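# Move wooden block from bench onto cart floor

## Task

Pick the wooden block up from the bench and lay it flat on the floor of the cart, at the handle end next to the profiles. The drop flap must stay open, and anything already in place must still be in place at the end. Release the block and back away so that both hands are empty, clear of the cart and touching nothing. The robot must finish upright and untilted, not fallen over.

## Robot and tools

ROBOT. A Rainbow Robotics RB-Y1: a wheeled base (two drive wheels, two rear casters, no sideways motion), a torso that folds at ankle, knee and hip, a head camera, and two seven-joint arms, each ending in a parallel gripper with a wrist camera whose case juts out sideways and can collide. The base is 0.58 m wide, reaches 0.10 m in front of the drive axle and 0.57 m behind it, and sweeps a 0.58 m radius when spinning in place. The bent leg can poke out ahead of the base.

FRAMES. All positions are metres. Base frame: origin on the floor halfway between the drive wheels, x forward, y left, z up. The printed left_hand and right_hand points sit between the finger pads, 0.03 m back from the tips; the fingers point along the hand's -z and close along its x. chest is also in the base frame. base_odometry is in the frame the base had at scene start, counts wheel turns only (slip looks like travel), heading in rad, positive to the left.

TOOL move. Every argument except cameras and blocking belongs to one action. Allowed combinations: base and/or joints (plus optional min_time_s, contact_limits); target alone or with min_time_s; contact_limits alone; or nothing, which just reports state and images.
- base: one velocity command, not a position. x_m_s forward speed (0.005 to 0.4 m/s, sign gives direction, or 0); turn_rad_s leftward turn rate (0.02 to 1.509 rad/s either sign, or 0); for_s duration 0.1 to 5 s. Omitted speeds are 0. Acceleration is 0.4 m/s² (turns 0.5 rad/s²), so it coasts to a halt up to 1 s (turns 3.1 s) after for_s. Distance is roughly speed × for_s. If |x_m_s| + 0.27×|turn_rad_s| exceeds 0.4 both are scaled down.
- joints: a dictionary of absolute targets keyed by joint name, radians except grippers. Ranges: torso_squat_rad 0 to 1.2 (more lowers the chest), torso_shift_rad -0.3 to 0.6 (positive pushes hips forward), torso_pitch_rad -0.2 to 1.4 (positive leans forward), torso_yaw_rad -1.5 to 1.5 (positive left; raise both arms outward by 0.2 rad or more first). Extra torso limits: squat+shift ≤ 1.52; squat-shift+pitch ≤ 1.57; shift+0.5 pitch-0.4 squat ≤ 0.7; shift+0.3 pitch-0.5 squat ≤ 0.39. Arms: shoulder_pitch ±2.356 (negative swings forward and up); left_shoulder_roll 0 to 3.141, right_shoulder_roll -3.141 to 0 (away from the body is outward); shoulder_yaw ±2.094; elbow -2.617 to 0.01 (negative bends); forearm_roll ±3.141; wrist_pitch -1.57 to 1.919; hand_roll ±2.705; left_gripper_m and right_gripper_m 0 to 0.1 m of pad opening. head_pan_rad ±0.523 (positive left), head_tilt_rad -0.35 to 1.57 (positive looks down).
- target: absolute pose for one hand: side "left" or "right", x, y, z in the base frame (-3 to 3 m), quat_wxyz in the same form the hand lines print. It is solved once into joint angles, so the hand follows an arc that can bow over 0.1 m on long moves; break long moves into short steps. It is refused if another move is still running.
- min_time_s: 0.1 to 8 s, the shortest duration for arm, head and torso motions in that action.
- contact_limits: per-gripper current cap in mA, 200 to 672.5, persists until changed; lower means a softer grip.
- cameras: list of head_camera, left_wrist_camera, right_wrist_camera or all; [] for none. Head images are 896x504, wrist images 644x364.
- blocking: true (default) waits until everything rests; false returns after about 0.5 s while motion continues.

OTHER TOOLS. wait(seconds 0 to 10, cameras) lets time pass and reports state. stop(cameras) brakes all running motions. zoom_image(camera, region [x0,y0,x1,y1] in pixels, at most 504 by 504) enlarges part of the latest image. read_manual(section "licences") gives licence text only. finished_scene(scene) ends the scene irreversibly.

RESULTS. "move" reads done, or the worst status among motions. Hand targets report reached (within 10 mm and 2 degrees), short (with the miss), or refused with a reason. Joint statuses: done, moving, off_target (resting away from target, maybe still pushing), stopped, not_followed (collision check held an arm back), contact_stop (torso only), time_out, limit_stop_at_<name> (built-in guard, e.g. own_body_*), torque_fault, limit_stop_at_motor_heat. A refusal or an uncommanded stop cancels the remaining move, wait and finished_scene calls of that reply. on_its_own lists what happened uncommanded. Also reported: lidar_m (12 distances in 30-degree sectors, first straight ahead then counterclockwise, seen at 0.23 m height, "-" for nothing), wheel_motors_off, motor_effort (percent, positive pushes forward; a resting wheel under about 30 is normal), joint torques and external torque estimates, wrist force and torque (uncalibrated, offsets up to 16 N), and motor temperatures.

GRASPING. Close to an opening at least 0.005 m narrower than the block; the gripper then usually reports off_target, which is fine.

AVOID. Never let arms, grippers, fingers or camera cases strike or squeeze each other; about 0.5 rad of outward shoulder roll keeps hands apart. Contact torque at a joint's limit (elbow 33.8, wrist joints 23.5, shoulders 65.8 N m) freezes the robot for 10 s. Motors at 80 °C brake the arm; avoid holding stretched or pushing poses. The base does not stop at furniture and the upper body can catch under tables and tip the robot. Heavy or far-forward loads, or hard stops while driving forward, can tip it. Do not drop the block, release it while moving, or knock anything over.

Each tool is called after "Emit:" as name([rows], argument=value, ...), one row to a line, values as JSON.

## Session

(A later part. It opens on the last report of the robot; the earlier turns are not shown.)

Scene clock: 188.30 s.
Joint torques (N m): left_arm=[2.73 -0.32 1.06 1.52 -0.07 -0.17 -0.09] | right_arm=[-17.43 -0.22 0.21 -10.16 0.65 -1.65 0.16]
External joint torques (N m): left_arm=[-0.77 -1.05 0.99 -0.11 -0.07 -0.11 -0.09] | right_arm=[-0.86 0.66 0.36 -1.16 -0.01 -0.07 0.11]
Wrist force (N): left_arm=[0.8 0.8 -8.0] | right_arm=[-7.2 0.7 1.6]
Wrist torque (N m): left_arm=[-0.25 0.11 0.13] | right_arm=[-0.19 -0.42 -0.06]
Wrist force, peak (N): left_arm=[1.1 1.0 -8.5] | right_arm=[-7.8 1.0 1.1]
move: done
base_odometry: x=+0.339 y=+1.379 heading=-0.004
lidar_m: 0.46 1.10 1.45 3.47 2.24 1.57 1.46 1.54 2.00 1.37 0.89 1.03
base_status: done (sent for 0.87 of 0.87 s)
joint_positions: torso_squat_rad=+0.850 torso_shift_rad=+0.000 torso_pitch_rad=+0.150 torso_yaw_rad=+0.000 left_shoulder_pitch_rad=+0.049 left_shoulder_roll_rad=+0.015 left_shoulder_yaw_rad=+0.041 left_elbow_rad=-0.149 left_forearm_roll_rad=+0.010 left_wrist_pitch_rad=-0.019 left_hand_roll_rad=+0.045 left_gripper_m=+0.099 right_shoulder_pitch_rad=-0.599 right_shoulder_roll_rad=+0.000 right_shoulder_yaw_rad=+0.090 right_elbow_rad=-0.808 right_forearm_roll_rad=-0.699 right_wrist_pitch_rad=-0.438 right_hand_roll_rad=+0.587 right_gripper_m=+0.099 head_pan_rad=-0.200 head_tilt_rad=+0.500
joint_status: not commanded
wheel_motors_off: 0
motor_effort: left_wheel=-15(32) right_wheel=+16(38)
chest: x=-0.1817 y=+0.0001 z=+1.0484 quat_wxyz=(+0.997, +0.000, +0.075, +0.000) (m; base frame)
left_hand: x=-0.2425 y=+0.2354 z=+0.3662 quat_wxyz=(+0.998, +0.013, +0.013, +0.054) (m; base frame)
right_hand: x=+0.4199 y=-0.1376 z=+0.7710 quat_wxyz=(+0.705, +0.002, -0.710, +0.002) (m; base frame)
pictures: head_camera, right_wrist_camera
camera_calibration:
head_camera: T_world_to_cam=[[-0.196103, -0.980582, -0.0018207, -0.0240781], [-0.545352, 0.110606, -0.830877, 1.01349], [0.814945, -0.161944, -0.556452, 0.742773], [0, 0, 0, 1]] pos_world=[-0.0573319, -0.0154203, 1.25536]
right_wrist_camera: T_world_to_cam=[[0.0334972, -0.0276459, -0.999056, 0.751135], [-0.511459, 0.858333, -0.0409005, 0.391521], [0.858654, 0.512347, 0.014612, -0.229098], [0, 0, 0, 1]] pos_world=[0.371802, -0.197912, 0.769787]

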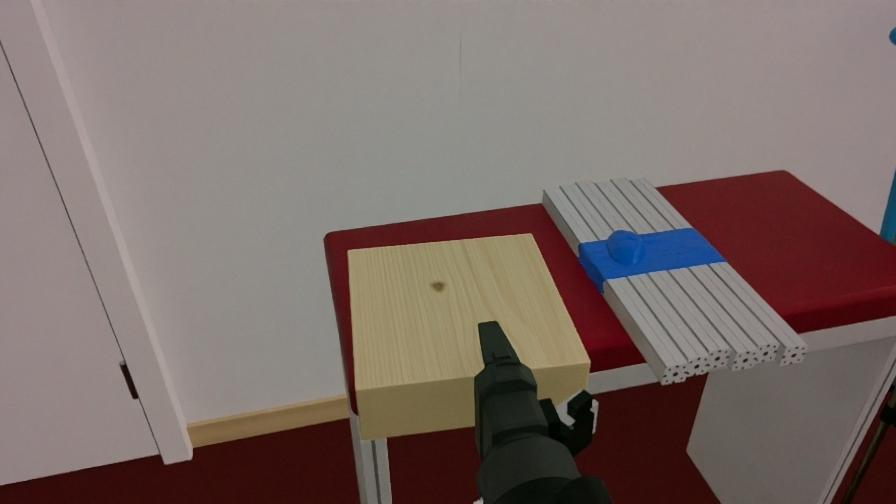

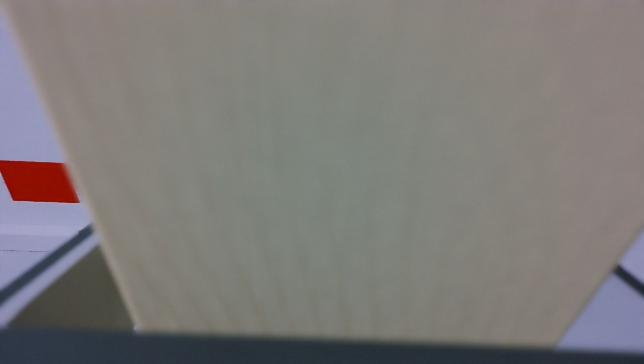

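Emit:
move(joints={"right_gripper_m":0.055}, cameras=["head_camera","right_wrist_camera"])

Scene clock: 189.93 s.
Joint torques (N m): left_arm=[3 -0.38 0.67 1.58 -0.04 -0.25 -0.03] | right_arm=[-17.45 -0.02 0.03 -10.19 0.8 -1.69 0.21]
External joint torques (N m): left_arm=[-0.5 -1.1 0.59 -0.06 -0.05 -0.2 -0.03] | right_arm=[-0.88 0.86 0.18 -1.19 0.14 -0.11 0.16]
Wrist force (N): left_arm=[0.4 1.2 -7.5] | right_arm=[-9.8 1.0 -0.5]
Wrist torque (N m): left_arm=[-0.28 0.10 0.09] | right_arm=[-0.15 -0.86 -0.33]
Wrist force, peak (N): left_arm=[0.6 1.3 -8.4] | right_arm=[-10.7 1.5 -0.3]
move: off_target
base_odometry: x=+0.339 y=+1.379 heading=-0.004
lidar_m: 0.46 1.09 1.44 3.47 2.25 1.57 1.46 1.53 2.01 1.37 0.90 1.03
base_status: not commanded
joint_positions: torso_squat_rad=+0.850 torso_shift_rad=+0.000 torso_pitch_rad=+0.150 torso_yaw_rad=+0.000 left_shoulder_pitch_rad=+0.049 left_shoulder_roll_rad=+0.015 left_shoulder_yaw_rad=+0.041 left_elbow_rad=-0.149 left_forearm_roll_rad=+0.010 left_wrist_pitch_rad=-0.019 left_hand_roll_rad=+0.045 left_gripper_m=+0.099 right_shoulder_pitch_rad=-0.599 right_shoulder_roll_rad=+0.000 right_shoulder_yaw_rad=+0.090 right_elbow_rad=-0.808 right_forearm_roll_rad=-0.699 right_wrist_pitch_rad=-0.438 right_hand_roll_rad=+0.587 right_gripper_m=+0.074 head_pan_rad=-0.200 head_tilt_rad=+0.500
joint_status: right_gripper_m off_target (ended at +0.074, target +0.055)
wheel_motors_off: 0
motor_effort: left_wheel=-15(15) right_wheel=+15(17)
chest: x=-0.1817 y=+0.0001 z=+1.0484 quat_wxyz=(+0.997, +0.000, +0.075, +0.000) (m; base frame)
left_hand: x=-0.2425 y=+0.2354 z=+0.3662 quat_wxyz=(+0.998, +0.013, +0.013, +0.054) (m; base frame)
right_hand: x=+0.4198 y=-0.1376 z=+0.7709 quat_wxyz=(+0.705, +0.003, -0.710, +0.002) (m; base frame)
pictures: head_camera, right_wrist_camera
camera_calibration:
head_camera: T_world_to_cam=[[-0.196103, -0.980582, -0.0018207, -0.0240781], [-0.545352, 0.110606, -0.830877, 1.01349], [0.814945, -0.161944, -0.556452, 0.742773], [0, 0, 0, 1]] pos_world=[-0.0573319, -0.0154203, 1.25536]
right_wrist_camera: T_world_to_cam=[[0.033411, -0.0276963, -0.999058, 0.751161], [-0.511463, 0.858331, -0.0408997, 0.39147], [0.858656, 0.512348, 0.014512, -0.228935], [0, 0, 0, 1]] pos_world=[0.371702, -0.197912, 0.769787]

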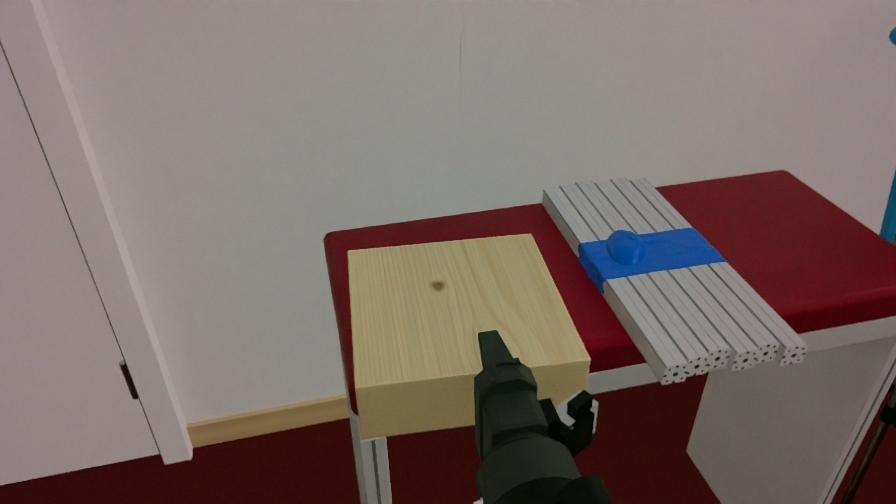

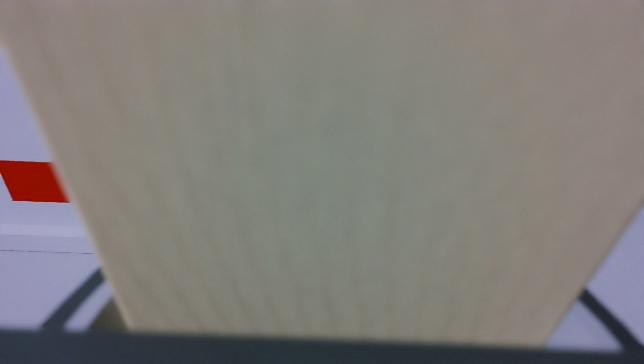

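Emit:
move(joints={"torso_squat_rad":0.78}, min_time_s=2, cameras=["head_camera","right_wrist_camera"])

Scene clock: 194.07 s.
Joint torques (N m): left_arm=[3.11 -0.29 0.68 1.57 -0.07 -0.2 -0.13] | right_arm=[-26.81 0.01 -0.1 -19.58 1.34 -6.44 -0.09]
External joint torques (N m): left_arm=[-0.42 -1.01 0.6 -0.07 -0.08 -0.14 -0.13] | right_arm=[-10.3 0.88 0.04 -10.6 0.69 -4.86 -0.14]
Wrist force (N): left_arm=[1.0 1.4 -7.3] | right_arm=[-25.1 1.2 0.2]
Wrist torque (N m): left_arm=[-0.30 0.17 0.11] | right_arm=[-0.16 1.28 0.24]
Wrist force, peak (N): left_arm=[1.2 0.5 -8.4] | right_arm=[-25.5 0.6 0.9]
move: done
base_odometry: x=+0.339 y=+1.379 heading=-0.004
lidar_m: 0.46 1.10 1.44 3.49 2.25 1.56 1.47 1.53 2.01 1.37 0.90 1.02
base_status: not commanded
joint_positions: torso_squat_rad=+0.780 torso_shift_rad=+0.000 torso_pitch_rad=+0.151 torso_yaw_rad=+0.000 left_shoulder_pitch_rad=+0.049 left_shoulder_roll_rad=+0.015 left_shoulder_yaw_rad=+0.041 left_elbow_rad=-0.149 left_forearm_roll_rad=+0.010 left_wrist_pitch_rad=-0.019 left_hand_roll_rad=+0.045 left_gripper_m=+0.099 right_shoulder_pitch_rad=-0.596 right_shoulder_roll_rad=+0.000 right_shoulder_yaw_rad=+0.090 right_elbow_rad=-0.805 right_forearm_roll_rad=-0.699 right_wrist_pitch_rad=-0.437 right_hand_roll_rad=+0.587 right_gripper_m=+0.074 head_pan_rad=-0.200 head_tilt_rad=+0.500
joint_status: all done
wheel_motors_off: 0
motor_effort: left_wheel=-15(16) right_wheel=+16(17)
chest: x=-0.1813 y=+0.0001 z=+1.0841 quat_wxyz=(+0.997, +0.000, +0.075, +0.000) (m; base frame)
left_hand: x=-0.2427 y=+0.2354 z=+0.4019 quat_wxyz=(+0.998, +0.013, +0.014, +0.054) (m; base frame)
right_hand: x=+0.4190 y=-0.1381 z=+0.8034 quat_wxyz=(+0.707, +0.002, -0.707, +0.002) (m; base frame)
pictures: head_camera, right_wrist_camera
camera_calibration:
head_camera: T_world_to_cam=[[-0.196106, -0.980581, -0.00165133, -0.0241148], [-0.546074, 0.110607, -0.830403, 1.04266], [0.81446, -0.161945, -0.557161, 0.762927], [0, 0, 0, 1]] pos_world=[-0.0567328, -0.0154202, 1.29086]
right_wrist_camera: T_world_to_cam=[[0.0270837, -0.0283838, -0.99923, 0.786266], [-0.511402, 0.85849, -0.0382473, 0.390703], [0.858915, 0.512044, 0.00873551, -0.223969], [0, 0, 0, 1]] pos_world=[0.370881, -0.198415, 0.80256]

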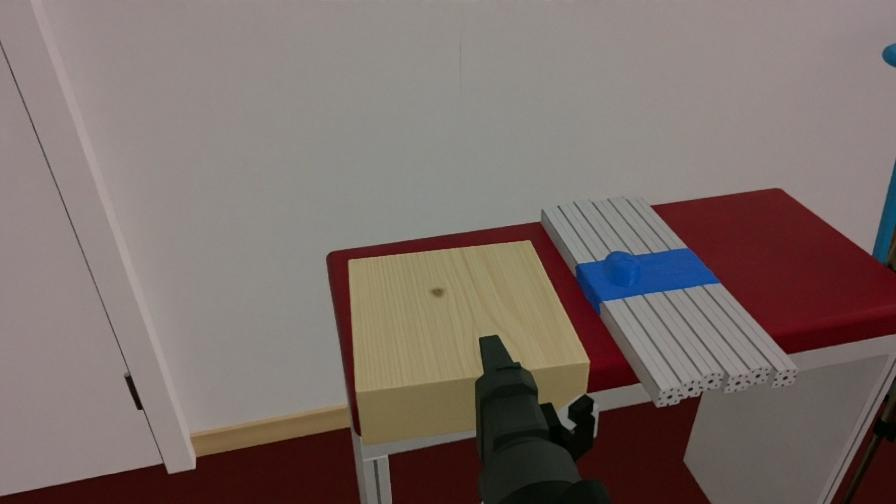

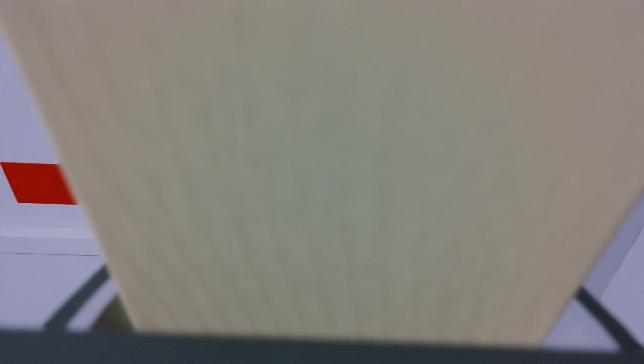

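Emit:
move(joints={"torso_squat_rad":0.55}, min_time_s=2)

Emit:
move(base={"x_m_s":-0.15,"for_s":2.8}, cameras=["head_camera","right_wrist_camera"])

Scene clock: 197.67 s.
Joint torques (N m): left_arm=[3.13 -0.2 0.91 1.56 -0.08 -0.35 -0.06] | right_arm=[-27.2 -0.49 -0.19 -19.93 1.19 -6.56 -0.09]
External joint torques (N m): left_arm=[-0.4 -0.93 0.83 -0.08 -0.09 -0.29 -0.06] | right_arm=[-10.7 0.37 -0.06 -10.95 0.54 -4.98 -0.14]
Wrist force (N): left_arm=[0.5 0.8 -7.8] | right_arm=[-24.6 1.1 0.7]
Wrist torque (N m): left_arm=[-0.22 0.14 0.12] | right_arm=[-0.14 1.32 0.21]
Wrist force, peak (N): left_arm=[1.3 0.8 -8.4] | right_arm=[-25.5 0.9 0.6]
move: done
base_odometry: x=+0.339 y=+1.379 heading=-0.004
lidar_m: 0.47 1.10 1.44 3.47 2.24 1.56 1.47 1.52 2.00 1.37 0.90 1.03
base_status: not commanded
joint_positions: torso_squat_rad=+0.550 torso_shift_rad=+0.000 torso_pitch_rad=+0.151 torso_yaw_rad=+0.000 left_shoulder_pitch_rad=+0.049 left_shoulder_roll_rad=+0.015 left_shoulder_yaw_rad=+0.041 left_elbow_rad=-0.149 left_forearm_roll_rad=+0.010 left_wrist_pitch_rad=-0.019 left_hand_roll_rad=+0.045 left_gripper_m=+0.099 right_shoulder_pitch_rad=-0.596 right_shoulder_roll_rad=+0.000 right_shoulder_yaw_rad=+0.090 right_elbow_rad=-0.805 right_forearm_roll_rad=-0.699 right_wrist_pitch_rad=-0.437 right_hand_roll_rad=+0.587 right_gripper_m=+0.074 head_pan_rad=-0.200 head_tilt_rad=+0.500
joint_status: all done
wheel_motors_off: 0
motor_effort: left_wheel=-15(16) right_wheel=+15(18)
chest: x=-0.1812 y=+0.0001 z=+1.1832 quat_wxyz=(+0.997, +0.000, +0.075, +0.000) (m; base frame)
left_hand: x=-0.2427 y=+0.2354 z=+0.5010 quat_wxyz=(+0.998, +0.013, +0.014, +0.054) (m; base frame)
right_hand: x=+0.4190 y=-0.1381 z=+0.9024 quat_wxyz=(+0.707, +0.002, -0.707, +0.002) (m; base frame)
pictures: none

Scene clock: 201.23 s.
Joint torques (N m): left_arm=[2.49 -0.19 0.92 1.71 0.04 -0.23 0.04] | right_arm=[-28.66 -0.53 0.36 -20.31 1.44 -6.49 -0.09]
External joint torques (N m): left_arm=[-1.03 -0.91 0.84 0.07 0.04 -0.18 0.04] | right_arm=[-12.16 0.33 0.5 -11.33 0.78 -4.89 -0.14]
Wrist force (N): left_arm=[0.8 0.5 -7.7] | right_arm=[-24.7 1.8 1.0]
Wrist torque (N m): left_arm=[-0.21 0.20 0.09] | right_arm=[-0.07 1.27 0.24]
Wrist force, peak (N): left_arm=[1.4 1.5 -8.4] | right_arm=[-26.1 -1.0 0.2]
move: done
base_odometry: x=-0.081 y=+1.380 heading=-0.006
lidar_m: 0.89 1.50 1.96 4.23 1.61 1.11 1.05 1.09 1.44 3.37 1.41 1.18
base_status: done (sent for 2.8 of 2.8 s)
joint_positions: torso_squat_rad=+0.550 torso_shift_rad=+0.000 torso_pitch_rad=+0.151 torso_yaw_rad=+0.000 left_shoulder_pitch_rad=+0.049 left_shoulder_roll_rad=+0.015 left_shoulder_yaw_rad=+0.041 left_elbow_rad=-0.149 left_forearm_roll_rad=+0.010 left_wrist_pitch_rad=-0.019 left_hand_roll_rad=+0.045 left_gripper_m=+0.099 right_shoulder_pitch_rad=-0.596 right_shoulder_roll_rad=+0.000 right_shoulder_yaw_rad=+0.090 right_elbow_rad=-0.805 right_forearm_roll_rad=-0.699 right_wrist_pitch_rad=-0.437 right_hand_roll_rad=+0.587 right_gripper_m=+0.074 head_pan_rad=-0.200 head_tilt_rad=+0.500
joint_status: not commanded
wheel_motors_off: 0
motor_effort: left_wheel=-20(33) right_wheel=+18(38)
chest: x=-0.1814 y=+0.0001 z=+1.1832 quat_wxyz=(+0.997, +0.000, +0.075, +0.000) (m; base frame)
left_hand: x=-0.2427 y=+0.2354 z=+0.5011 quat_wxyz=(+0.998, +0.013, +0.014, +0.054) (m; base frame)
right_hand: x=+0.4188 y=-0.1382 z=+0.9023 quat_wxyz=(+0.707, +0.002, -0.707, +0.002) (m; base frame)
pictures: head_camera, right_wrist_camera
camera_calibration:
head_camera: T_world_to_cam=[[-0.196152, -0.980572, -0.00178527, -0.0238847], [-0.545891, 0.110711, -0.83051, 1.12515], [0.814572, -0.161932, -0.557001, 0.818047], [0, 0, 0, 1]] pos_world=[-0.0568327, -0.01552, 1.39006]
right_wrist_camera: T_world_to_cam=[[0.0265827, -0.0283295, -0.999245, 0.885403], [-0.511308, 0.85856, -0.0379431, 0.394091], [0.858987, 0.51193, 0.00833781, -0.224351], [0, 0, 0, 1]] pos_world=[0.370679, -0.198416, 0.901558]

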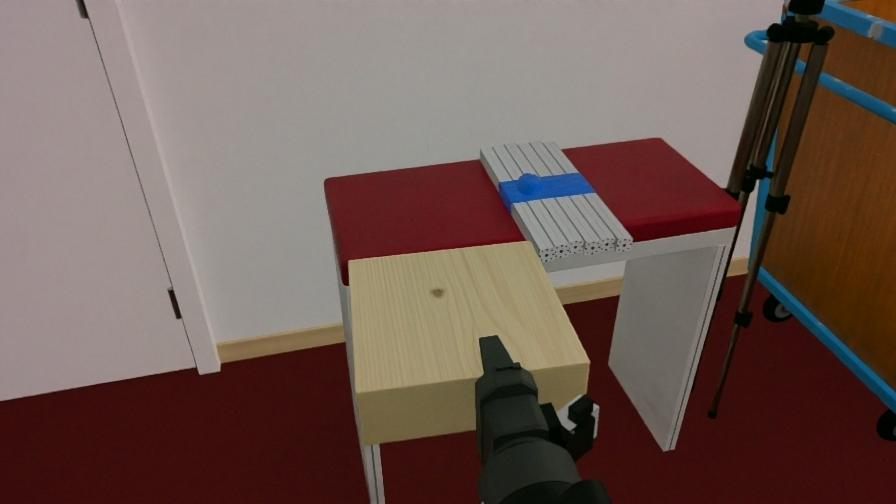

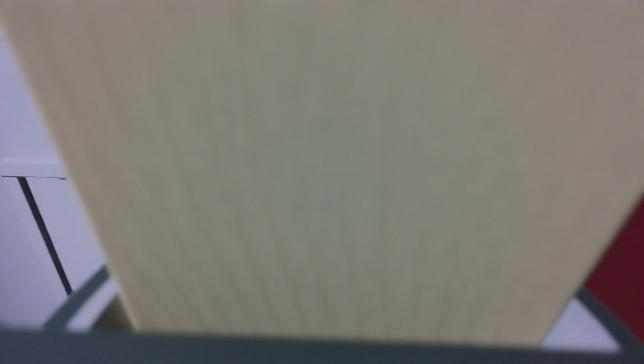

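Emit:
move(base={"turn_rad_s":-0.4,"for_s":3.91})

Emit:
move(base={"x_m_s":0.3,"for_s":5})

Emit:
move(base={"turn_rad_s":0.4,"for_s":3.92}, cameras=["head_camera"])

Scene clock: 208.63 s.
Joint torques (N m): left_arm=[2.96 -0.01 0.88 1.49 -0.1 -0.25 -0.15] | right_arm=[-28.83 -0.97 0.06 -20.37 1.41 -6.71 -0.1]
External joint torques (N m): left_arm=[-0.57 -0.73 0.8 -0.15 -0.1 -0.2 -0.15] | right_arm=[-12.33 -0.11 0.19 -11.39 0.75 -5.12 -0.15]
Wrist force (N): left_arm=[1.7 1.0 -7.6] | right_arm=[-23.9 1.2 0.4]
Wrist torque (N m): left_arm=[-0.29 0.27 0.12] | right_arm=[-0.10 1.33 0.25]
Wrist force, peak (N): left_arm=[1.2 1.0 -8.5] | right_arm=[-25.4 1.8 0.3]
move: done
base_odometry: x=-0.081 y=+1.381 heading=-1.565
lidar_m: 3.38 1.42 1.20 0.88 1.50 1.95 4.24 1.61 1.14 1.07 1.08 1.42
base_status: done (sent for 3.9 of 3.9 s)
joint_positions: torso_squat_rad=+0.550 torso_shift_rad=+0.000 torso_pitch_rad=+0.151 torso_yaw_rad=+0.000 left_shoulder_pitch_rad=+0.049 left_shoulder_roll_rad=+0.015 left_shoulder_yaw_rad=+0.041 left_elbow_rad=-0.149 left_forearm_roll_rad=+0.010 left_wrist_pitch_rad=-0.019 left_hand_roll_rad=+0.045 left_gripper_m=+0.099 right_shoulder_pitch_rad=-0.596 right_shoulder_roll_rad=+0.000 right_shoulder_yaw_rad=+0.090 right_elbow_rad=-0.805 right_forearm_roll_rad=-0.699 right_wrist_pitch_rad=-0.437 right_hand_roll_rad=+0.587 right_gripper_m=+0.074 head_pan_rad=-0.200 head_tilt_rad=+0.500
joint_status: not commanded
wheel_motors_off: 0
motor_effort: left_wheel=+16(49) right_wheel=+5(45)
chest: x=-0.1813 y=+0.0000 z=+1.1832 quat_wxyz=(+0.997, +0.000, +0.075, +0.000) (m; base frame)
left_hand: x=-0.2427 y=+0.2354 z=+0.5011 quat_wxyz=(+0.998, +0.013, +0.014, +0.054) (m; base frame)
right_hand: x=+0.4188 y=-0.1381 z=+0.9023 quat_wxyz=(+0.707, +0.002, -0.707, +0.002) (m; base frame)
pictures: none

Scene clock: 214.67 s.
Joint torques (N m): left_arm=[3.57 -0.41 0.61 1.84 -0.07 -0.21 -0.11] | right_arm=[-28.61 -1.07 0.06 -20.2 1.46 -6.79 -0.06]
External joint torques (N m): left_arm=[0.04 -1.14 0.53 0.2 -0.07 -0.16 -0.12] | right_arm=[-12.12 -0.21 0.2 -11.22 0.8 -5.2 -0.11]
Wrist force (N): left_arm=[0.8 0.7 -7.2] | right_arm=[-24.0 1.1 0.5]
Wrist torque (N m): left_arm=[-0.24 0.14 0.07] | right_arm=[-0.09 1.32 0.23]
Wrist force, peak (N): left_arm=[1.7 1.6 -8.6] | right_arm=[-26.0 1.3 1.8]
move: done
base_odometry: x=-0.073 y=-0.120 heading=-1.565
lidar_m: 3.06 1.16 0.82 0.76 0.79 1.71 4.98 1.48 1.04 0.98 0.99 1.29
base_status: done (sent for 5 of 5 s)
joint_positions: torso_squat_rad=+0.550 torso_shift_rad=+0.000 torso_pitch_rad=+0.151 torso_yaw_rad=+0.000 left_shoulder_pitch_rad=+0.049 left_shoulder_roll_rad=+0.015 left_shoulder_yaw_rad=+0.041 left_elbow_rad=-0.149 left_forearm_roll_rad=+0.010 left_wrist_pitch_rad=-0.019 left_hand_roll_rad=+0.045 left_gripper_m=+0.099 right_shoulder_pitch_rad=-0.596 right_shoulder_roll_rad=+0.000 right_shoulder_yaw_rad=+0.090 right_elbow_rad=-0.805 right_forearm_roll_rad=-0.699 right_wrist_pitch_rad=-0.437 right_hand_roll_rad=+0.587 right_gripper_m=+0.074 head_pan_rad=-0.200 head_tilt_rad=+0.500
joint_status: not commanded
wheel_motors_off: 0
motor_effort: left_wheel=+1(47) right_wheel=-1(42)
chest: x=-0.1812 y=+0.0000 z=+1.1832 quat_wxyz=(+0.997, +0.000, +0.075, +0.000) (m; base frame)
left_hand: x=-0.2426 y=+0.2354 z=+0.5011 quat_wxyz=(+0.998, +0.013, +0.014, +0.054) (m; base frame)
right_hand: x=+0.4189 y=-0.1381 z=+0.9022 quat_wxyz=(+0.707, +0.002, -0.707, +0.002) (m; base frame)
pictures: none

Scene clock: 219.73 s.
Joint torques (N m): left_arm=[3.35 0.08 0.63 1.64 0.06 -0.39 -0.03] | right_arm=[-28.86 -1.02 -0.23 -20.4 1.43 -6.76 -0.04]
External joint torques (N m): left_arm=[-0.17 -0.65 0.55 0 0.06 -0.34 -0.03] | right_arm=[-12.36 -0.17 -0.1 -11.42 0.77 -5.18 -0.09]
Wrist force (N): left_arm=[0.9 1.6 -7.8] | right_arm=[-24.9 0.9 -0.1]
Wrist torque (N m): left_arm=[-0.33 0.18 0.10] | right_arm=[-0.15 1.23 0.26]
Wrist force, peak (N): left_arm=[0.7 1.2 -8.6] | right_arm=[-25.3 1.1 -0.1]
move: done
base_odometry: x=-0.074 y=-0.119 heading=+0.008
lidar_m: 0.76 0.79 1.72 4.63 1.45 1.00 0.96 1.00 1.31 3.18 1.15 0.81
base_status: done (sent for 3.93 of 3.93 s)
joint_positions: torso_squat_rad=+0.550 torso_shift_rad=+0.000 torso_pitch_rad=+0.151 torso_yaw_rad=+0.000 left_shoulder_pitch_rad=+0.049 left_shoulder_roll_rad=+0.015 left_shoulder_yaw_rad=+0.041 left_elbow_rad=-0.149 left_forearm_roll_rad=+0.010 left_wrist_pitch_rad=-0.019 left_hand_roll_rad=+0.045 left_gripper_m=+0.099 right_shoulder_pitch_rad=-0.596 right_shoulder_roll_rad=+0.000 right_shoulder_yaw_rad=+0.090 right_elbow_rad=-0.805 right_forearm_roll_rad=-0.699 right_wrist_pitch_rad=-0.437 right_hand_roll_rad=+0.587 right_gripper_m=+0.074 head_pan_rad=-0.200 head_tilt_rad=+0.500
joint_status: not commanded
wheel_motors_off: 0
motor_effort: left_wheel=+3(45) right_wheel=+17(41)
chest: x=-0.1813 y=+0.0000 z=+1.1832 quat_wxyz=(+0.997, +0.000, +0.075, +0.000) (m; base frame)
left_hand: x=-0.2426 y=+0.2354 z=+0.5011 quat_wxyz=(+0.998, +0.013, +0.014, +0.054) (m; base frame)
right_hand: x=+0.4189 y=-0.1381 z=+0.9022 quat_wxyz=(+0.707, +0.002, -0.707, +0.002) (m; base frame)
pictures: head_camera
camera_calibration:
head_camera: T_world_to_cam=[[-0.196147, -0.980573, -0.0017433, -0.0239233], [-0.54601, 0.110696, -0.830433, 1.12501], [0.814493, -0.161935, -0.557116, 0.818065], [0, 0, 0, 1]] pos_world=[-0.0567328, -0.01552, 1.38996]

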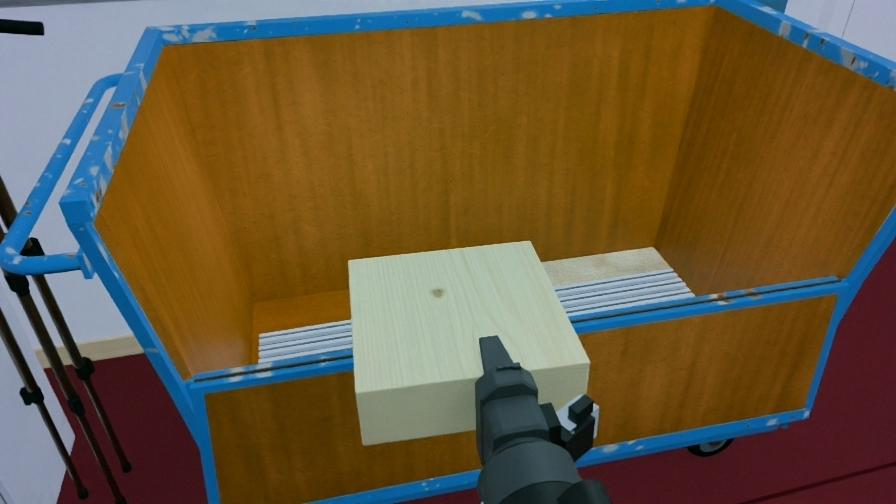

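Emit:
move(base={"turn_rad_s":0.1,"for_s":0.38})

Emit:
move(target={"side":"right","x":0.42,"y":-0.15,"z":0.93,"quat_wxyz":[0.653,0.271,-0.653,0.271]}, min_time_s=2.5)

Emit:
move(target={"side":"right","x":0.42,"y":-0.05,"z":0.93,"quat_wxyz":[0.561,0.4305,-0.4305,0.561]}, min_time_s=2.5, cameras=["head_camera","right_wrist_camera"])

Scene clock: 227.57 s.
Joint torques (N m): left_arm=[3.32 -0.17 0.81 1.6 -0.08 -0.17 0.07] | right_arm=[-28.84 -0.85 0.23 -20.38 1.4 -6.8 -0.11]
External joint torques (N m): left_arm=[-0.2 -0.89 0.73 -0.04 -0.08 -0.11 0.07] | right_arm=[-12.35 0 0.36 -11.4 0.74 -5.21 -0.16]
Wrist force (N): left_arm=[0.8 1.3 -8.1] | right_arm=[-24.3 1.3 0.6]
Wrist torque (N m): left_arm=[-0.31 0.20 0.11] | right_arm=[-0.19 1.34 0.23]
Wrist force, peak (N): left_arm=[1.1 1.4 -8.6] | right_arm=[-25.6 0.4 0.8]
move: done
base_odometry: x=-0.074 y=-0.119 heading=+0.044
lidar_m: 0.76 0.81 1.71 3.98 1.37 1.01 0.96 1.01 1.38 3.58 1.11 0.81
base_status: done (sent for 0.37 of 0.37 s)
joint_positions: torso_squat_rad=+0.550 torso_shift_rad=+0.000 torso_pitch_rad=+0.151 torso_yaw_rad=+0.000 left_shoulder_pitch_rad=+0.049 left_shoulder_roll_rad=+0.015 left_shoulder_yaw_rad=+0.041 left_elbow_rad=-0.149 left_forearm_roll_rad=+0.010 left_wrist_pitch_rad=-0.019 left_hand_roll_rad=+0.045 left_gripper_m=+0.099 right_shoulder_pitch_rad=-0.596 right_shoulder_roll_rad=+0.000 right_shoulder_yaw_rad=+0.090 right_elbow_rad=-0.805 right_forearm_roll_rad=-0.699 right_wrist_pitch_rad=-0.437 right_hand_roll_rad=+0.587 right_gripper_m=+0.074 head_pan_rad=-0.200 head_tilt_rad=+0.500
joint_status: not commanded
wheel_motors_off: 0
motor_effort: left_wheel=+2(15) right_wheel=+21(35)
chest: x=-0.1813 y=+0.0000 z=+1.1832 quat_wxyz=(+0.997, +0.000, +0.075, +0.000) (m; base frame)
left_hand: x=-0.2427 y=+0.2354 z=+0.5011 quat_wxyz=(+0.998, +0.013, +0.014, +0.054) (m; base frame)
right_hand: x=+0.4189 y=-0.1381 z=+0.9022 quat_wxyz=(+0.707, +0.002, -0.707, +0.002) (m; base frame)
pictures: none

Scene clock: 230.40 s.
Joint torques (N m): left_arm=[3.25 -0.19 0.88 1.48 -0.1 -0.37 0.01] | right_arm=[-32.56 -9.31 -7.05 -2.56 -4.49 -5.82 -0.39]
External joint torques (N m): left_arm=[-0.27 -0.92 0.8 -0.16 -0.11 -0.32 0.01] | right_arm=[-12.03 -0.39 -3.68 -2.59 -3.53 -4.44 -0.44]
Wrist force (N): left_arm=[1.3 0.9 -7.6] | right_arm=[-24.2 1.4 -0.4]
Wrist torque (N m): left_arm=[-0.28 0.21 0.06] | right_arm=[-0.14 1.37 0.46]
Wrist force, peak (N): left_arm=[0.9 0.7 -8.4] | right_arm=[-27.3 1.4 1.4]
move: short
base_odometry: x=-0.074 y=-0.119 heading=+0.044
lidar_m: 0.77 0.80 1.71 3.98 1.39 1.00 0.95 1.00 1.36 3.58 1.11 0.81
base_status: not commanded
joint_positions: torso_squat_rad=+0.550 torso_shift_rad=+0.000 torso_pitch_rad=+0.151 torso_yaw_rad=+0.000 left_shoulder_pitch_rad=+0.049 left_shoulder_roll_rad=+0.015 left_shoulder_yaw_rad=+0.041 left_elbow_rad=-0.149 left_forearm_roll_rad=+0.010 left_wrist_pitch_rad=-0.019 left_hand_roll_rad=+0.045 left_gripper_m=+0.099 right_shoulder_pitch_rad=-0.999 right_shoulder_roll_rad=-0.457 right_shoulder_yaw_rad=+1.248 right_elbow_rad=-0.266 right_forearm_roll_rad=-0.526 right_wrist_pitch_rad=-0.933 right_hand_roll_rad=-0.756 right_gripper_m=+0.074 head_pan_rad=-0.200 head_tilt_rad=+0.500
joint_status: all done
wheel_motors_off: 0
motor_effort: left_wheel=+1(2) right_wheel=+20(23)
chest: x=-0.1813 y=+0.0000 z=+1.1832 quat_wxyz=(+0.997, +0.000, +0.075, +0.000) (m; base frame)
left_hand: x=-0.2426 y=+0.2354 z=+0.5011 quat_wxyz=(+0.998, +0.013, +0.014, +0.054) (m; base frame)
right_hand: x=+0.4185 y=-0.1506 z=+0.9282 quat_wxyz=(+0.674, +0.250, -0.644, +0.262) (m; base frame)
right_hand_status: short (checked arc, as near as the solve gets, planned for 2.5 s): 2 mm and 3.7 deg off. The place is met; only the turn is off.
pictures: none

Scene clock: 233.23 s.
Joint torques (N m): left_arm=[3.3 -0.31 0.81 1.68 0.01 -0.26 -0.03] | right_arm=[-37.04 -8.49 -7.19 3.02 -5.2 -1.88 -0.62]
External joint torques (N m): left_arm=[-0.23 -1.04 0.73 0.04 0.01 -0.2 -0.03] | right_arm=[-13.63 -0.45 -3.47 0.37 -3.98 -1.4 -0.66]
Wrist force (N): left_arm=[0.7 1.1 -7.4] | right_arm=[-21.3 4.7 -9.4]
Wrist torque (N m): left_arm=[-0.30 0.17 0.08] | right_arm=[-0.02 1.24 0.38]
Wrist force, peak (N): left_arm=[1.0 0.5 -8.5] | right_arm=[-24.9 1.0 -2.0]
move: short
base_odometry: x=-0.074 y=-0.119 heading=+0.044
lidar_m: 0.76 0.80 1.72 3.98 1.39 1.00 0.96 1.00 1.37 3.58 1.11 0.81
base_status: not commanded
joint_positions: torso_squat_rad=+0.550 torso_shift_rad=+0.000 torso_pitch_rad=+0.151 torso_yaw_rad=+0.000 left_shoulder_pitch_rad=+0.049 left_shoulder_roll_rad=+0.015 left_shoulder_yaw_rad=+0.041 left_elbow_rad=-0.149 left_forearm_roll_rad=+0.010 left_wrist_pitch_rad=-0.019 left_hand_roll_rad=+0.045 left_gripper_m=+0.099 right_shoulder_pitch_rad=-1.288 right_shoulder_roll_rad=-0.392 right_shoulder_yaw_rad=+1.622 right_elbow_rad=-0.267 right_forearm_roll_rad=-0.166 right_wrist_pitch_rad=-0.804 right_hand_roll_rad=-1.103 right_gripper_m=+0.074 head_pan_rad=-0.200 head_tilt_rad=+0.500
joint_status: all done
wheel_motors_off: 0
motor_effort: left_wheel=+1(2) right_wheel=+21(23)
chest: x=-0.1813 y=+0.0000 z=+1.1832 quat_wxyz=(+0.997, +0.000, +0.075, +0.000) (m; base frame)
left_hand: x=-0.2426 y=+0.2354 z=+0.5011 quat_wxyz=(+0.998, +0.013, +0.014, +0.054) (m; base frame)
right_hand: x=+0.4182 y=-0.0507 z=+0.9282 quat_wxyz=(+0.693, +0.219, -0.485, +0.487) (m; base frame)
right_hand_status: short (checked arc, as near as the solve gets, planned for 2.5 s): 3 mm and 30.6 deg off. The place is met; only the turn is off.
pictures: head_camera, right_wrist_camera
camera_calibration:
head_camera: T_world_to_cam=[[-0.196157, -0.980571, -0.00175815, -0.0239032], [-0.546007, 0.110714, -0.830433, 1.12501], [0.814493, -0.161935, -0.557116, 0.818065], [0, 0, 0, 1]] pos_world=[-0.0567328, -0.0155199, 1.38996]
right_wrist_camera: T_world_to_cam=[[-0.0184292, -0.454631, -0.890489, 0.809918], [-0.998385, -0.039496, 0.0408264, 0.404719], [-0.0537317, 0.889804, -0.453169, 0.560388], [0, 0, 0, 1]] pos_world=[0.449102, -0.114437, 0.958651]

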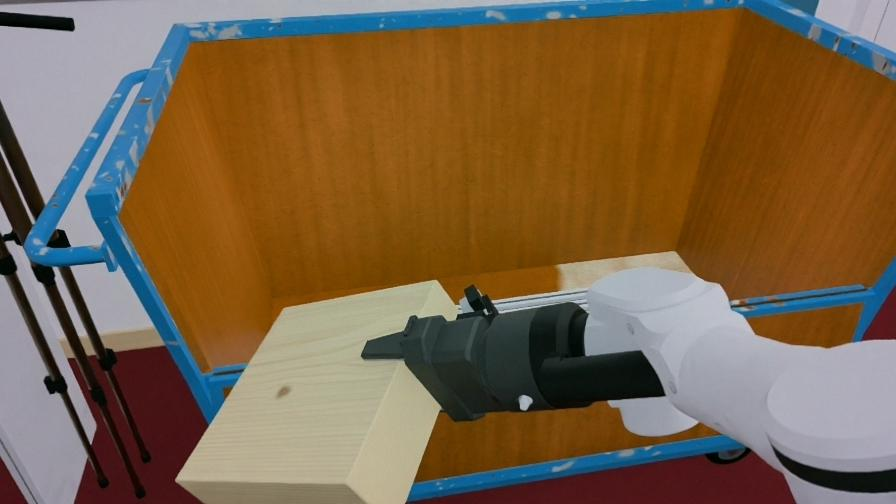

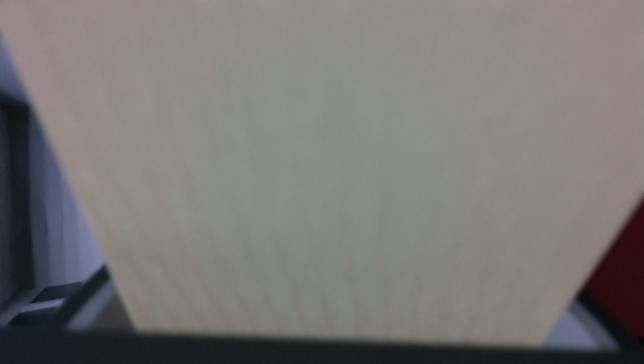

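Emit:
move(target={"side":"right","x":0.30,"y":-0.02,"z":0.95,"quat_wxyz":[0.561,0.4305,-0.4305,0.561]}, min_time_s=2.5, cameras=["head_camera"])

Scene clock: 237.07 s.
Joint torques (N m): left_arm=[3.36 -0.29 0.84 1.63 -0.14 -0.35 -0.06] | right_arm=[-29.6 -9.24 -9.22 0.14 -6.51 -3.99 -0.05]
External joint torques (N m): left_arm=[-0.17 -1.02 0.76 -0.01 -0.14 -0.3 -0.07] | right_arm=[-7.57 -1.37 -4.44 -1.68 -4.96 -3.07 -0.1]
Wrist force (N): left_arm=[0.5 1.2 -7.7] | right_arm=[-22.8 0.8 -5.7]
Wrist torque (N m): left_arm=[-0.31 0.14 0.05] | right_arm=[-0.25 1.39 0.21]
Wrist force, peak (N): left_arm=[1.4 1.4 -8.3] | right_arm=[-23.3 2.5 -8.3]
move: done
base_odometry: x=-0.074 y=-0.119 heading=+0.044
lidar_m: 0.77 0.80 1.72 3.98 1.38 1.00 0.95 1.01 1.37 3.57 1.10 0.80
base_status: not commanded
joint_positions: torso_squat_rad=+0.550 torso_shift_rad=+0.000 torso_pitch_rad=+0.151 torso_yaw_rad=+0.000 left_shoulder_pitch_rad=+0.049 left_shoulder_roll_rad=+0.015 left_shoulder_yaw_rad=+0.041 left_elbow_rad=-0.149 left_forearm_roll_rad=+0.010 left_wrist_pitch_rad=-0.019 left_hand_roll_rad=+0.045 left_gripper_m=+0.099 right_shoulder_pitch_rad=-1.242 right_shoulder_roll_rad=-0.471 right_shoulder_yaw_rad=+1.625 right_elbow_rad=-0.409 right_forearm_roll_rad=-0.156 right_wrist_pitch_rad=-1.278 right_hand_roll_rad=-1.048 right_gripper_m=+0.074 head_pan_rad=-0.200 head_tilt_rad=+0.500
joint_status: all done
wheel_motors_off: 0
motor_effort: left_wheel=+1(3) right_wheel=+21(23)
chest: x=-0.1813 y=+0.0000 z=+1.1832 quat_wxyz=(+0.997, +0.000, +0.075, +0.000) (m; base frame)
left_hand: x=-0.2426 y=+0.2354 z=+0.5011 quat_wxyz=(+0.998, +0.013, +0.014, +0.054) (m; base frame)
right_hand: x=+0.2997 y=-0.0204 z=+0.9485 quat_wxyz=(+0.562, +0.430, -0.430, +0.561) (m; base frame)
right_hand_status: reached (checked arc, planned for 2.5 s): 2 mm and 0.2 deg off.
pictures: head_camera
camera_calibration:
head_camera: T_world_to_cam=[[-0.196157, -0.980571, -0.00175989, -0.0239204], [-0.54594, 0.110702, -0.830479, 1.12502], [0.814538, -0.161943, -0.557048, 0.818054], [0, 0, 0, 1]] pos_world=[-0.0568327, -0.01552, 1.38996]

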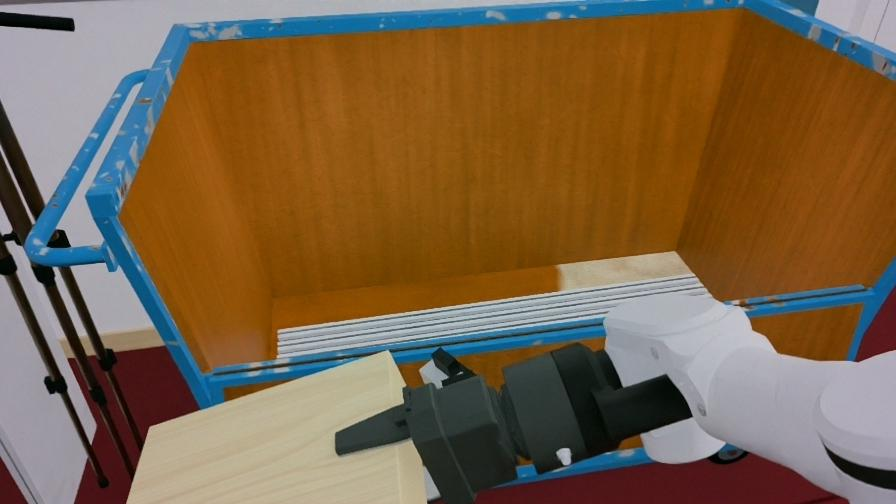

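Emit:
move(joints={"torso_squat_rad":0.6,"torso_shift_rad":0.2,"torso_pitch_rad":0.45,"head_pan_rad":0.0,"head_tilt_rad":0.6}, min_time_s=3)

Emit:
move(target={"side":"right","x":0.42,"y":-0.02,"z":0.83,"quat_wxyz":[0.561,0.4305,-0.4305,0.561]}, min_time_s=2, cameras=["head_camera"])

Scene clock: 242.33 s.
Joint torques (N m): left_arm=[9.95 0.01 0.8 4.88 -0.01 0.29 -0.05] | right_arm=[-25.01 -6.19 -8.45 -1.66 -5.55 -5.78 -0.1]
External joint torques (N m): left_arm=[-1.5 -0.79 0.66 0.16 -0.01 -0.25 -0.07] | right_arm=[-7.42 0.31 -4.62 -2.43 -4.36 -4.42 -0.15]
Wrist force (N): left_arm=[3.0 1.1 -6.7] | right_arm=[-22.6 -6.2 -5.0]
Wrist torque (N m): left_arm=[-0.30 0.31 0.08] | right_arm=[-0.67 1.25 0.20]
Wrist force, peak (N): left_arm=[2.8 0.8 -8.1] | right_arm=[-23.5 -5.8 -5.7]
move: done
base_odometry: x=-0.074 y=-0.119 heading=+0.044
lidar_m: 0.76 0.80 1.71 3.98 1.38 1.00 0.95 1.01 1.39 3.58 1.11 0.79
base_status: not commanded
joint_positions: torso_squat_rad=+0.600 torso_shift_rad=+0.200 torso_pitch_rad=+0.451 torso_yaw_rad=+0.000 left_shoulder_pitch_rad=+0.049 left_shoulder_roll_rad=+0.015 left_shoulder_yaw_rad=+0.041 left_elbow_rad=-0.149 left_forearm_roll_rad=+0.010 left_wrist_pitch_rad=-0.019 left_hand_roll_rad=+0.045 left_gripper_m=+0.099 right_shoulder_pitch_rad=-1.242 right_shoulder_roll_rad=-0.471 right_shoulder_yaw_rad=+1.625 right_elbow_rad=-0.409 right_forearm_roll_rad=-0.156 right_wrist_pitch_rad=-1.278 right_hand_roll_rad=-1.048 right_gripper_m=+0.074 head_pan_rad=+0.000 head_tilt_rad=+0.600
joint_status: all done
wheel_motors_off: 0
motor_effort: left_wheel=+0(3) right_wheel=+20(23)
chest: x=+0.0217 y=+0.0000 z=+1.1253 quat_wxyz=(+0.975, +0.000, +0.223, +0.000) (m; base frame)
left_hand: x=-0.2384 y=+0.2354 z=+0.4917 quat_wxyz=(+0.985, +0.021, +0.163, +0.052) (m; base frame)
right_hand: x=+0.4122 y=-0.0207 z=+0.7588 quat_wxyz=(+0.620, +0.508, -0.341, +0.490) (m; base frame)
pictures: none

Scene clock: 244.67 s.
Joint torques (N m): left_arm=[9.77 -0.07 0.98 4.75 -0.02 0.38 -0.06] | right_arm=[-25.88 -7.5 -15.65 -6.05 -4.21 -5.68 -0.04]
External joint torques (N m): left_arm=[-1.68 -0.87 0.83 0.03 -0.02 -0.16 -0.08] | right_arm=[-8.63 1.05 -7.91 -4.62 -3.3 -4.34 -0.09]
Wrist force (N): left_arm=[3.1 1.0 -7.1] | right_arm=[-23.5 1.0 -5.3]
Wrist torque (N m): left_arm=[-0.25 0.29 0.06] | right_arm=[-0.11 1.31 0.21]
Wrist force, peak (N): left_arm=[3.5 0.9 -7.8] | right_arm=[-23.9 -5.4 -5.4]
move: done
base_odometry: x=-0.074 y=-0.119 heading=+0.044
lidar_m: 0.77 0.80 1.71 3.98 1.37 1.01 0.95 1.00 1.37 3.57 1.11 0.80
base_status: not commanded
joint_positions: torso_squat_rad=+0.600 torso_shift_rad=+0.200 torso_pitch_rad=+0.451 torso_yaw_rad=+0.000 left_shoulder_pitch_rad=+0.049 left_shoulder_roll_rad=+0.015 left_shoulder_yaw_rad=+0.041 left_elbow_rad=-0.149 left_forearm_roll_rad=+0.010 left_wrist_pitch_rad=-0.019 left_hand_roll_rad=+0.045 left_gripper_m=+0.099 right_shoulder_pitch_rad=-1.312 right_shoulder_roll_rad=-0.874 right_shoulder_yaw_rad=+1.566 right_elbow_rad=-1.174 right_forearm_roll_rad=-0.173 right_wrist_pitch_rad=-0.847 right_hand_roll_rad=-0.776 right_gripper_m=+0.074 head_pan_rad=+0.000 head_tilt_rad=+0.600
joint_status: all done
wheel_motors_off: 0
motor_effort: left_wheel=-1(1) right_wheel=+19(21)
chest: x=+0.0217 y=+0.0001 z=+1.1253 quat_wxyz=(+0.975, +0.000, +0.223, +0.000) (m; base frame)
left_hand: x=-0.2384 y=+0.2354 z=+0.4917 quat_wxyz=(+0.985, +0.021, +0.163, +0.052) (m; base frame)
right_hand: x=+0.4193 y=-0.0211 z=+0.8282 quat_wxyz=(+0.562, +0.431, -0.429, +0.561) (m; base frame)
right_hand_status: reached (checked arc, planned for 2.0 s): 2 mm and 0.2 deg off.
pictures: head_camera
camera_calibration:
head_camera: T_world_to_cam=[[-0.0121133, -0.999502, -0.029153, 0.0384487], [-0.837816, 0.0260598, -0.54533, 0.865992], [0.545818, 0.0178191, -0.837714, 0.960362], [0, 0, 0, 1]] pos_world=[0.201825, -0.00125083, 1.27788]

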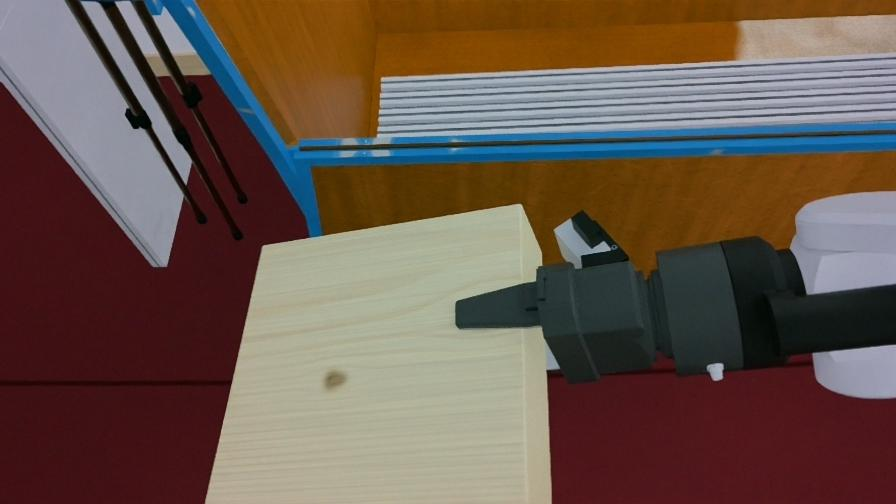

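Emit:
move(joints={"torso_squat_rad":0.65,"torso_shift_rad":0.33,"torso_pitch_rad":0.7}, min_time_s=3)

Emit:
move(target={"side":"right","x":0.46,"y":-0.02,"z":0.80,"quat_wxyz":[0.561,0.4305,-0.4305,0.561]}, min_time_s=2)

Emit:
move(joints={"torso_squat_rad":0.7,"torso_shift_rad":0.45,"torso_pitch_rad":0.95,"head_tilt_rad":0.4}, min_time_s=3)

Emit:
move(target={"side":"right","x":0.48,"y":0.0,"z":0.76,"quat_wxyz":[0.561,0.4305,-0.4305,0.561]}, min_time_s=2, cameras=["head_camera"])

Scene clock: 252.80 s.
Joint torques (N m): left_arm=[15.29 -0.03 1.05 7.13 -0.13 0.81 0] | right_arm=[-20.89 -6.59 -12.97 -8.09 -3.21 -6.76 -0.13]
External joint torques (N m): left_arm=[-2.01 -0.83 0.86 0.15 -0.13 -0.18 -0.03] | right_arm=[-7.75 1.17 -7.03 -5.33 -2.61 -5.16 -0.17]
Wrist force (N): left_arm=[4.7 1.0 -6.6] | right_arm=[-22.8 -5.3 -4.8]
Wrist torque (N m): left_arm=[-0.28 0.44 0.05] | right_arm=[-0.57 1.26 0.23]
Wrist force, peak (N): left_arm=[3.5 1.2 -8.1] | right_arm=[-24.2 0.8 -5.3]
move: done
base_odometry: x=-0.074 y=-0.119 heading=+0.044
lidar_m: 0.77 0.80 1.71 3.97 1.38 1.00 0.95 1.01 1.37 3.58 1.10 0.81
base_status: not commanded
joint_positions: torso_squat_rad=+0.650 torso_shift_rad=+0.330 torso_pitch_rad=+0.701 torso_yaw_rad=+0.000 left_shoulder_pitch_rad=+0.049 left_shoulder_roll_rad=+0.015 left_shoulder_yaw_rad=+0.041 left_elbow_rad=-0.149 left_forearm_roll_rad=+0.010 left_wrist_pitch_rad=-0.019 left_hand_roll_rad=+0.045 left_gripper_m=+0.099 right_shoulder_pitch_rad=-1.312 right_shoulder_roll_rad=-0.874 right_shoulder_yaw_rad=+1.566 right_elbow_rad=-1.174 right_forearm_roll_rad=-0.173 right_wrist_pitch_rad=-0.847 right_hand_roll_rad=-0.776 right_gripper_m=+0.074 head_pan_rad=+0.000 head_tilt_rad=+0.600
joint_status: all done
wheel_motors_off: 0
motor_effort: left_wheel=-2(2) right_wheel=+17(20)
chest: x=+0.1522 y=+0.0000 z=+1.0442 quat_wxyz=(+0.939, +0.000, +0.343, +0.000) (m; base frame)
left_hand: x=-0.2566 y=+0.2354 z=+0.4947 quat_wxyz=(+0.957, +0.027, +0.284, +0.049) (m; base frame)
right_hand: x=+0.4642 y=-0.0212 z=+0.6581 quat_wxyz=(+0.611, +0.497, -0.356, +0.503) (m; base frame)
pictures: none

Scene clock: 255.13 s.
Joint torques (N m): left_arm=[15.26 -0.18 0.91 7.22 -0.1 0.88 -0.07] | right_arm=[-18.69 -7.29 -14.42 -11.2 -2.24 -6.22 -0.18]
External joint torques (N m): left_arm=[-2.04 -0.98 0.72 0.25 -0.09 -0.12 -0.1] | right_arm=[-6.88 1.87 -6.5 -6.96 -1.88 -4.73 -0.22]
Wrist force (N): left_arm=[4.1 0.9 -7.5] | right_arm=[-23.4 0.7 -4.9]
Wrist torque (N m): left_arm=[-0.25 0.37 0.05] | right_arm=[-0.20 1.34 0.24]
Wrist force, peak (N): left_arm=[4.1 0.9 -7.5] | right_arm=[-24.6 -1.8 -5.5]
move: done
base_odometry: x=-0.074 y=-0.119 heading=+0.044
lidar_m: 0.77 0.80 1.73 3.98 1.38 0.98 0.96 1.01 1.36 3.58 1.10 0.80
base_status: not commanded
joint_positions: torso_squat_rad=+0.650 torso_shift_rad=+0.330 torso_pitch_rad=+0.701 torso_yaw_rad=+0.000 left_shoulder_pitch_rad=+0.049 left_shoulder_roll_rad=+0.015 left_shoulder_yaw_rad=+0.041 left_elbow_rad=-0.149 left_forearm_roll_rad=+0.010 left_wrist_pitch_rad=-0.019 left_hand_roll_rad=+0.045 left_gripper_m=+0.099 right_shoulder_pitch_rad=-1.393 right_shoulder_roll_rad=-1.300 right_shoulder_yaw_rad=+1.454 right_elbow_rad=-1.919 right_forearm_roll_rad=-0.203 right_wrist_pitch_rad=-0.456 right_hand_roll_rad=-0.638 right_gripper_m=+0.074 head_pan_rad=+0.000 head_tilt_rad=+0.600
joint_status: all done
wheel_motors_off: 0
motor_effort: left_wheel=-3(4) right_wheel=+17(19)
chest: x=+0.1522 y=+0.0001 z=+1.0442 quat_wxyz=(+0.939, +0.000, +0.343, +0.000) (m; base frame)
left_hand: x=-0.2566 y=+0.2354 z=+0.4947 quat_wxyz=(+0.957, +0.027, +0.284, +0.049) (m; base frame)
right_hand: x=+0.4598 y=-0.0211 z=+0.7983 quat_wxyz=(+0.562, +0.430, -0.429, +0.561) (m; base frame)
right_hand_status: reached (checked arc, planned for 2.0 s): 2 mm and 0.2 deg off.
pictures: none

Scene clock: 258.43 s.
Joint torques (N m): left_arm=[19.61 -0.09 1.15 9.14 0.13 1.25 -0.04] | right_arm=[-15.25 -6.65 -12.04 -13.54 -1.77 -7.05 -0.12]
External joint torques (N m): left_arm=[-2.46 -0.85 0.92 0.34 0.14 -0.14 -0.09] | right_arm=[-6.71 2.22 -6.15 -7.79 -1.63 -5.34 -0.17]
Wrist force (N): left_arm=[5.6 0.6 -5.1] | right_arm=[-23.1 -4.7 -5.0]
Wrist torque (N m): left_arm=[-0.20 0.44 0.09] | right_arm=[-0.62 1.22 0.18]
Wrist force, peak (N): left_arm=[6.1 0.7 -6.2] | right_arm=[-23.6 -4.1 -5.5]
move: done
base_odometry: x=-0.074 y=-0.119 heading=+0.044
lidar_m: 0.77 0.80 1.71 3.99 1.39 0.99 0.96 1.02 1.37 3.58 1.10 0.80
base_status: not commanded
joint_positions: torso_squat_rad=+0.700 torso_shift_rad=+0.450 torso_pitch_rad=+0.951 torso_yaw_rad=+0.000 left_shoulder_pitch_rad=+0.049 left_shoulder_roll_rad=+0.015 left_shoulder_yaw_rad=+0.041 left_elbow_rad=-0.149 left_forearm_roll_rad=+0.010 left_wrist_pitch_rad=-0.019 left_hand_roll_rad=+0.045 left_gripper_m=+0.099 right_shoulder_pitch_rad=-1.394 right_shoulder_roll_rad=-1.300 right_shoulder_yaw_rad=+1.454 right_elbow_rad=-1.919 right_forearm_roll_rad=-0.203 right_wrist_pitch_rad=-0.456 right_hand_roll_rad=-0.638 right_gripper_m=+0.074 head_pan_rad=+0.000 head_tilt_rad=+0.400
joint_status: all done
wheel_motors_off: 0
motor_effort: left_wheel=-4(4) right_wheel=+15(18)
chest: x=+0.2568 y=+0.0000 z=+0.9424 quat_wxyz=(+0.889, +0.000, +0.458, +0.000) (m; base frame)
left_hand: x=-0.2752 y=+0.2354 z=+0.5111 quat_wxyz=(+0.914, +0.033, +0.401, +0.045) (m; base frame)
right_hand: x=+0.4942 y=-0.0212 z=+0.6280 quat_wxyz=(+0.611, +0.497, -0.356, +0.503) (m; base frame)
pictures: none

Scene clock: 260.77 s.
Joint torques (N m): left_arm=[19.48 -0.24 0.94 9.1 -0.16 1.23 0.05] | right_arm=[-9.94 -5.28 -12.14 -15.25 -0.71 -6.89 -0.13]
External joint torques (N m): left_arm=[-2.59 -0.99 0.71 0.3 -0.15 -0.17 0] | right_arm=[-2.74 3.52 -5.99 -8.86 -0.83 -5.24 -0.18]
Wrist force (N): left_arm=[5.1 0.7 -5.4] | right_arm=[-23.4 0.8 -5.5]
Wrist torque (N m): left_arm=[-0.25 0.43 0.03] | right_arm=[-0.27 1.27 0.23]
Wrist force, peak (N): left_arm=[6.2 -0.3 -6.2] | right_arm=[-23.9 -3.1 -5.9]
move: done
base_odometry: x=-0.074 y=-0.119 heading=+0.044
lidar_m: 0.77 0.81 1.72 3.99 1.39 0.99 0.94 1.01 1.36 3.57 1.11 0.80
base_status: not commanded
joint_positions: torso_squat_rad=+0.700 torso_shift_rad=+0.450 torso_pitch_rad=+0.951 torso_yaw_rad=+0.000 left_shoulder_pitch_rad=+0.049 left_shoulder_roll_rad=+0.015 left_shoulder_yaw_rad=+0.041 left_elbow_rad=-0.149 left_forearm_roll_rad=+0.010 left_wrist_pitch_rad=-0.019 left_hand_roll_rad=+0.045 left_gripper_m=+0.099 right_shoulder_pitch_rad=-1.341 right_shoulder_roll_rad=-1.541 right_shoulder_yaw_rad=+1.188 right_elbow_rad=-2.479 right_forearm_roll_rad=-0.300 right_wrist_pitch_rad=-0.074 right_hand_roll_rad=-0.475 right_gripper_m=+0.074 head_pan_rad=+0.000 head_tilt_rad=+0.400
joint_status: all done
wheel_motors_off: 0
motor_effort: left_wheel=-5(6) right_wheel=+15(17)
chest: x=+0.2568 y=+0.0000 z=+0.9424 quat_wxyz=(+0.889, +0.000, +0.458, +0.000) (m; base frame)
left_hand: x=-0.2752 y=+0.2354 z=+0.5111 quat_wxyz=(+0.914, +0.033, +0.401, +0.045) (m; base frame)
right_hand: x=+0.4806 y=-0.0008 z=+0.7585 quat_wxyz=(+0.562, +0.430, -0.428, +0.562) (m; base frame)
right_hand_status: reached (checked arc, planned for 2.0 s): 2 mm and 0.3 deg off.
pictures: head_camera
camera_calibration:
head_camera: T_world_to_cam=[[-0.0201896, -0.999501, -0.0242723, 0.0331083], [-0.961538, 0.0260629, -0.273434, 0.751965], [0.273931, 0.0178182, -0.961584, 0.827476], [0, 0, 0, 1]] pos_world=[0.49704, -0.00125082, 1.0021]

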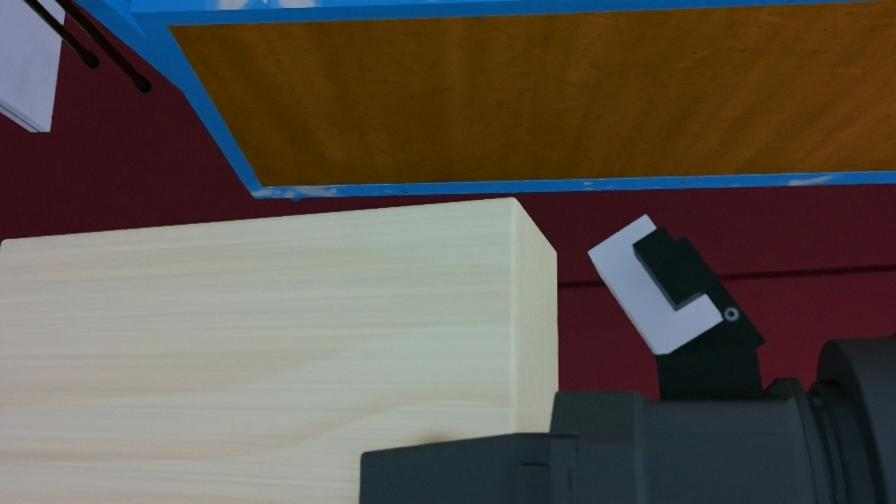

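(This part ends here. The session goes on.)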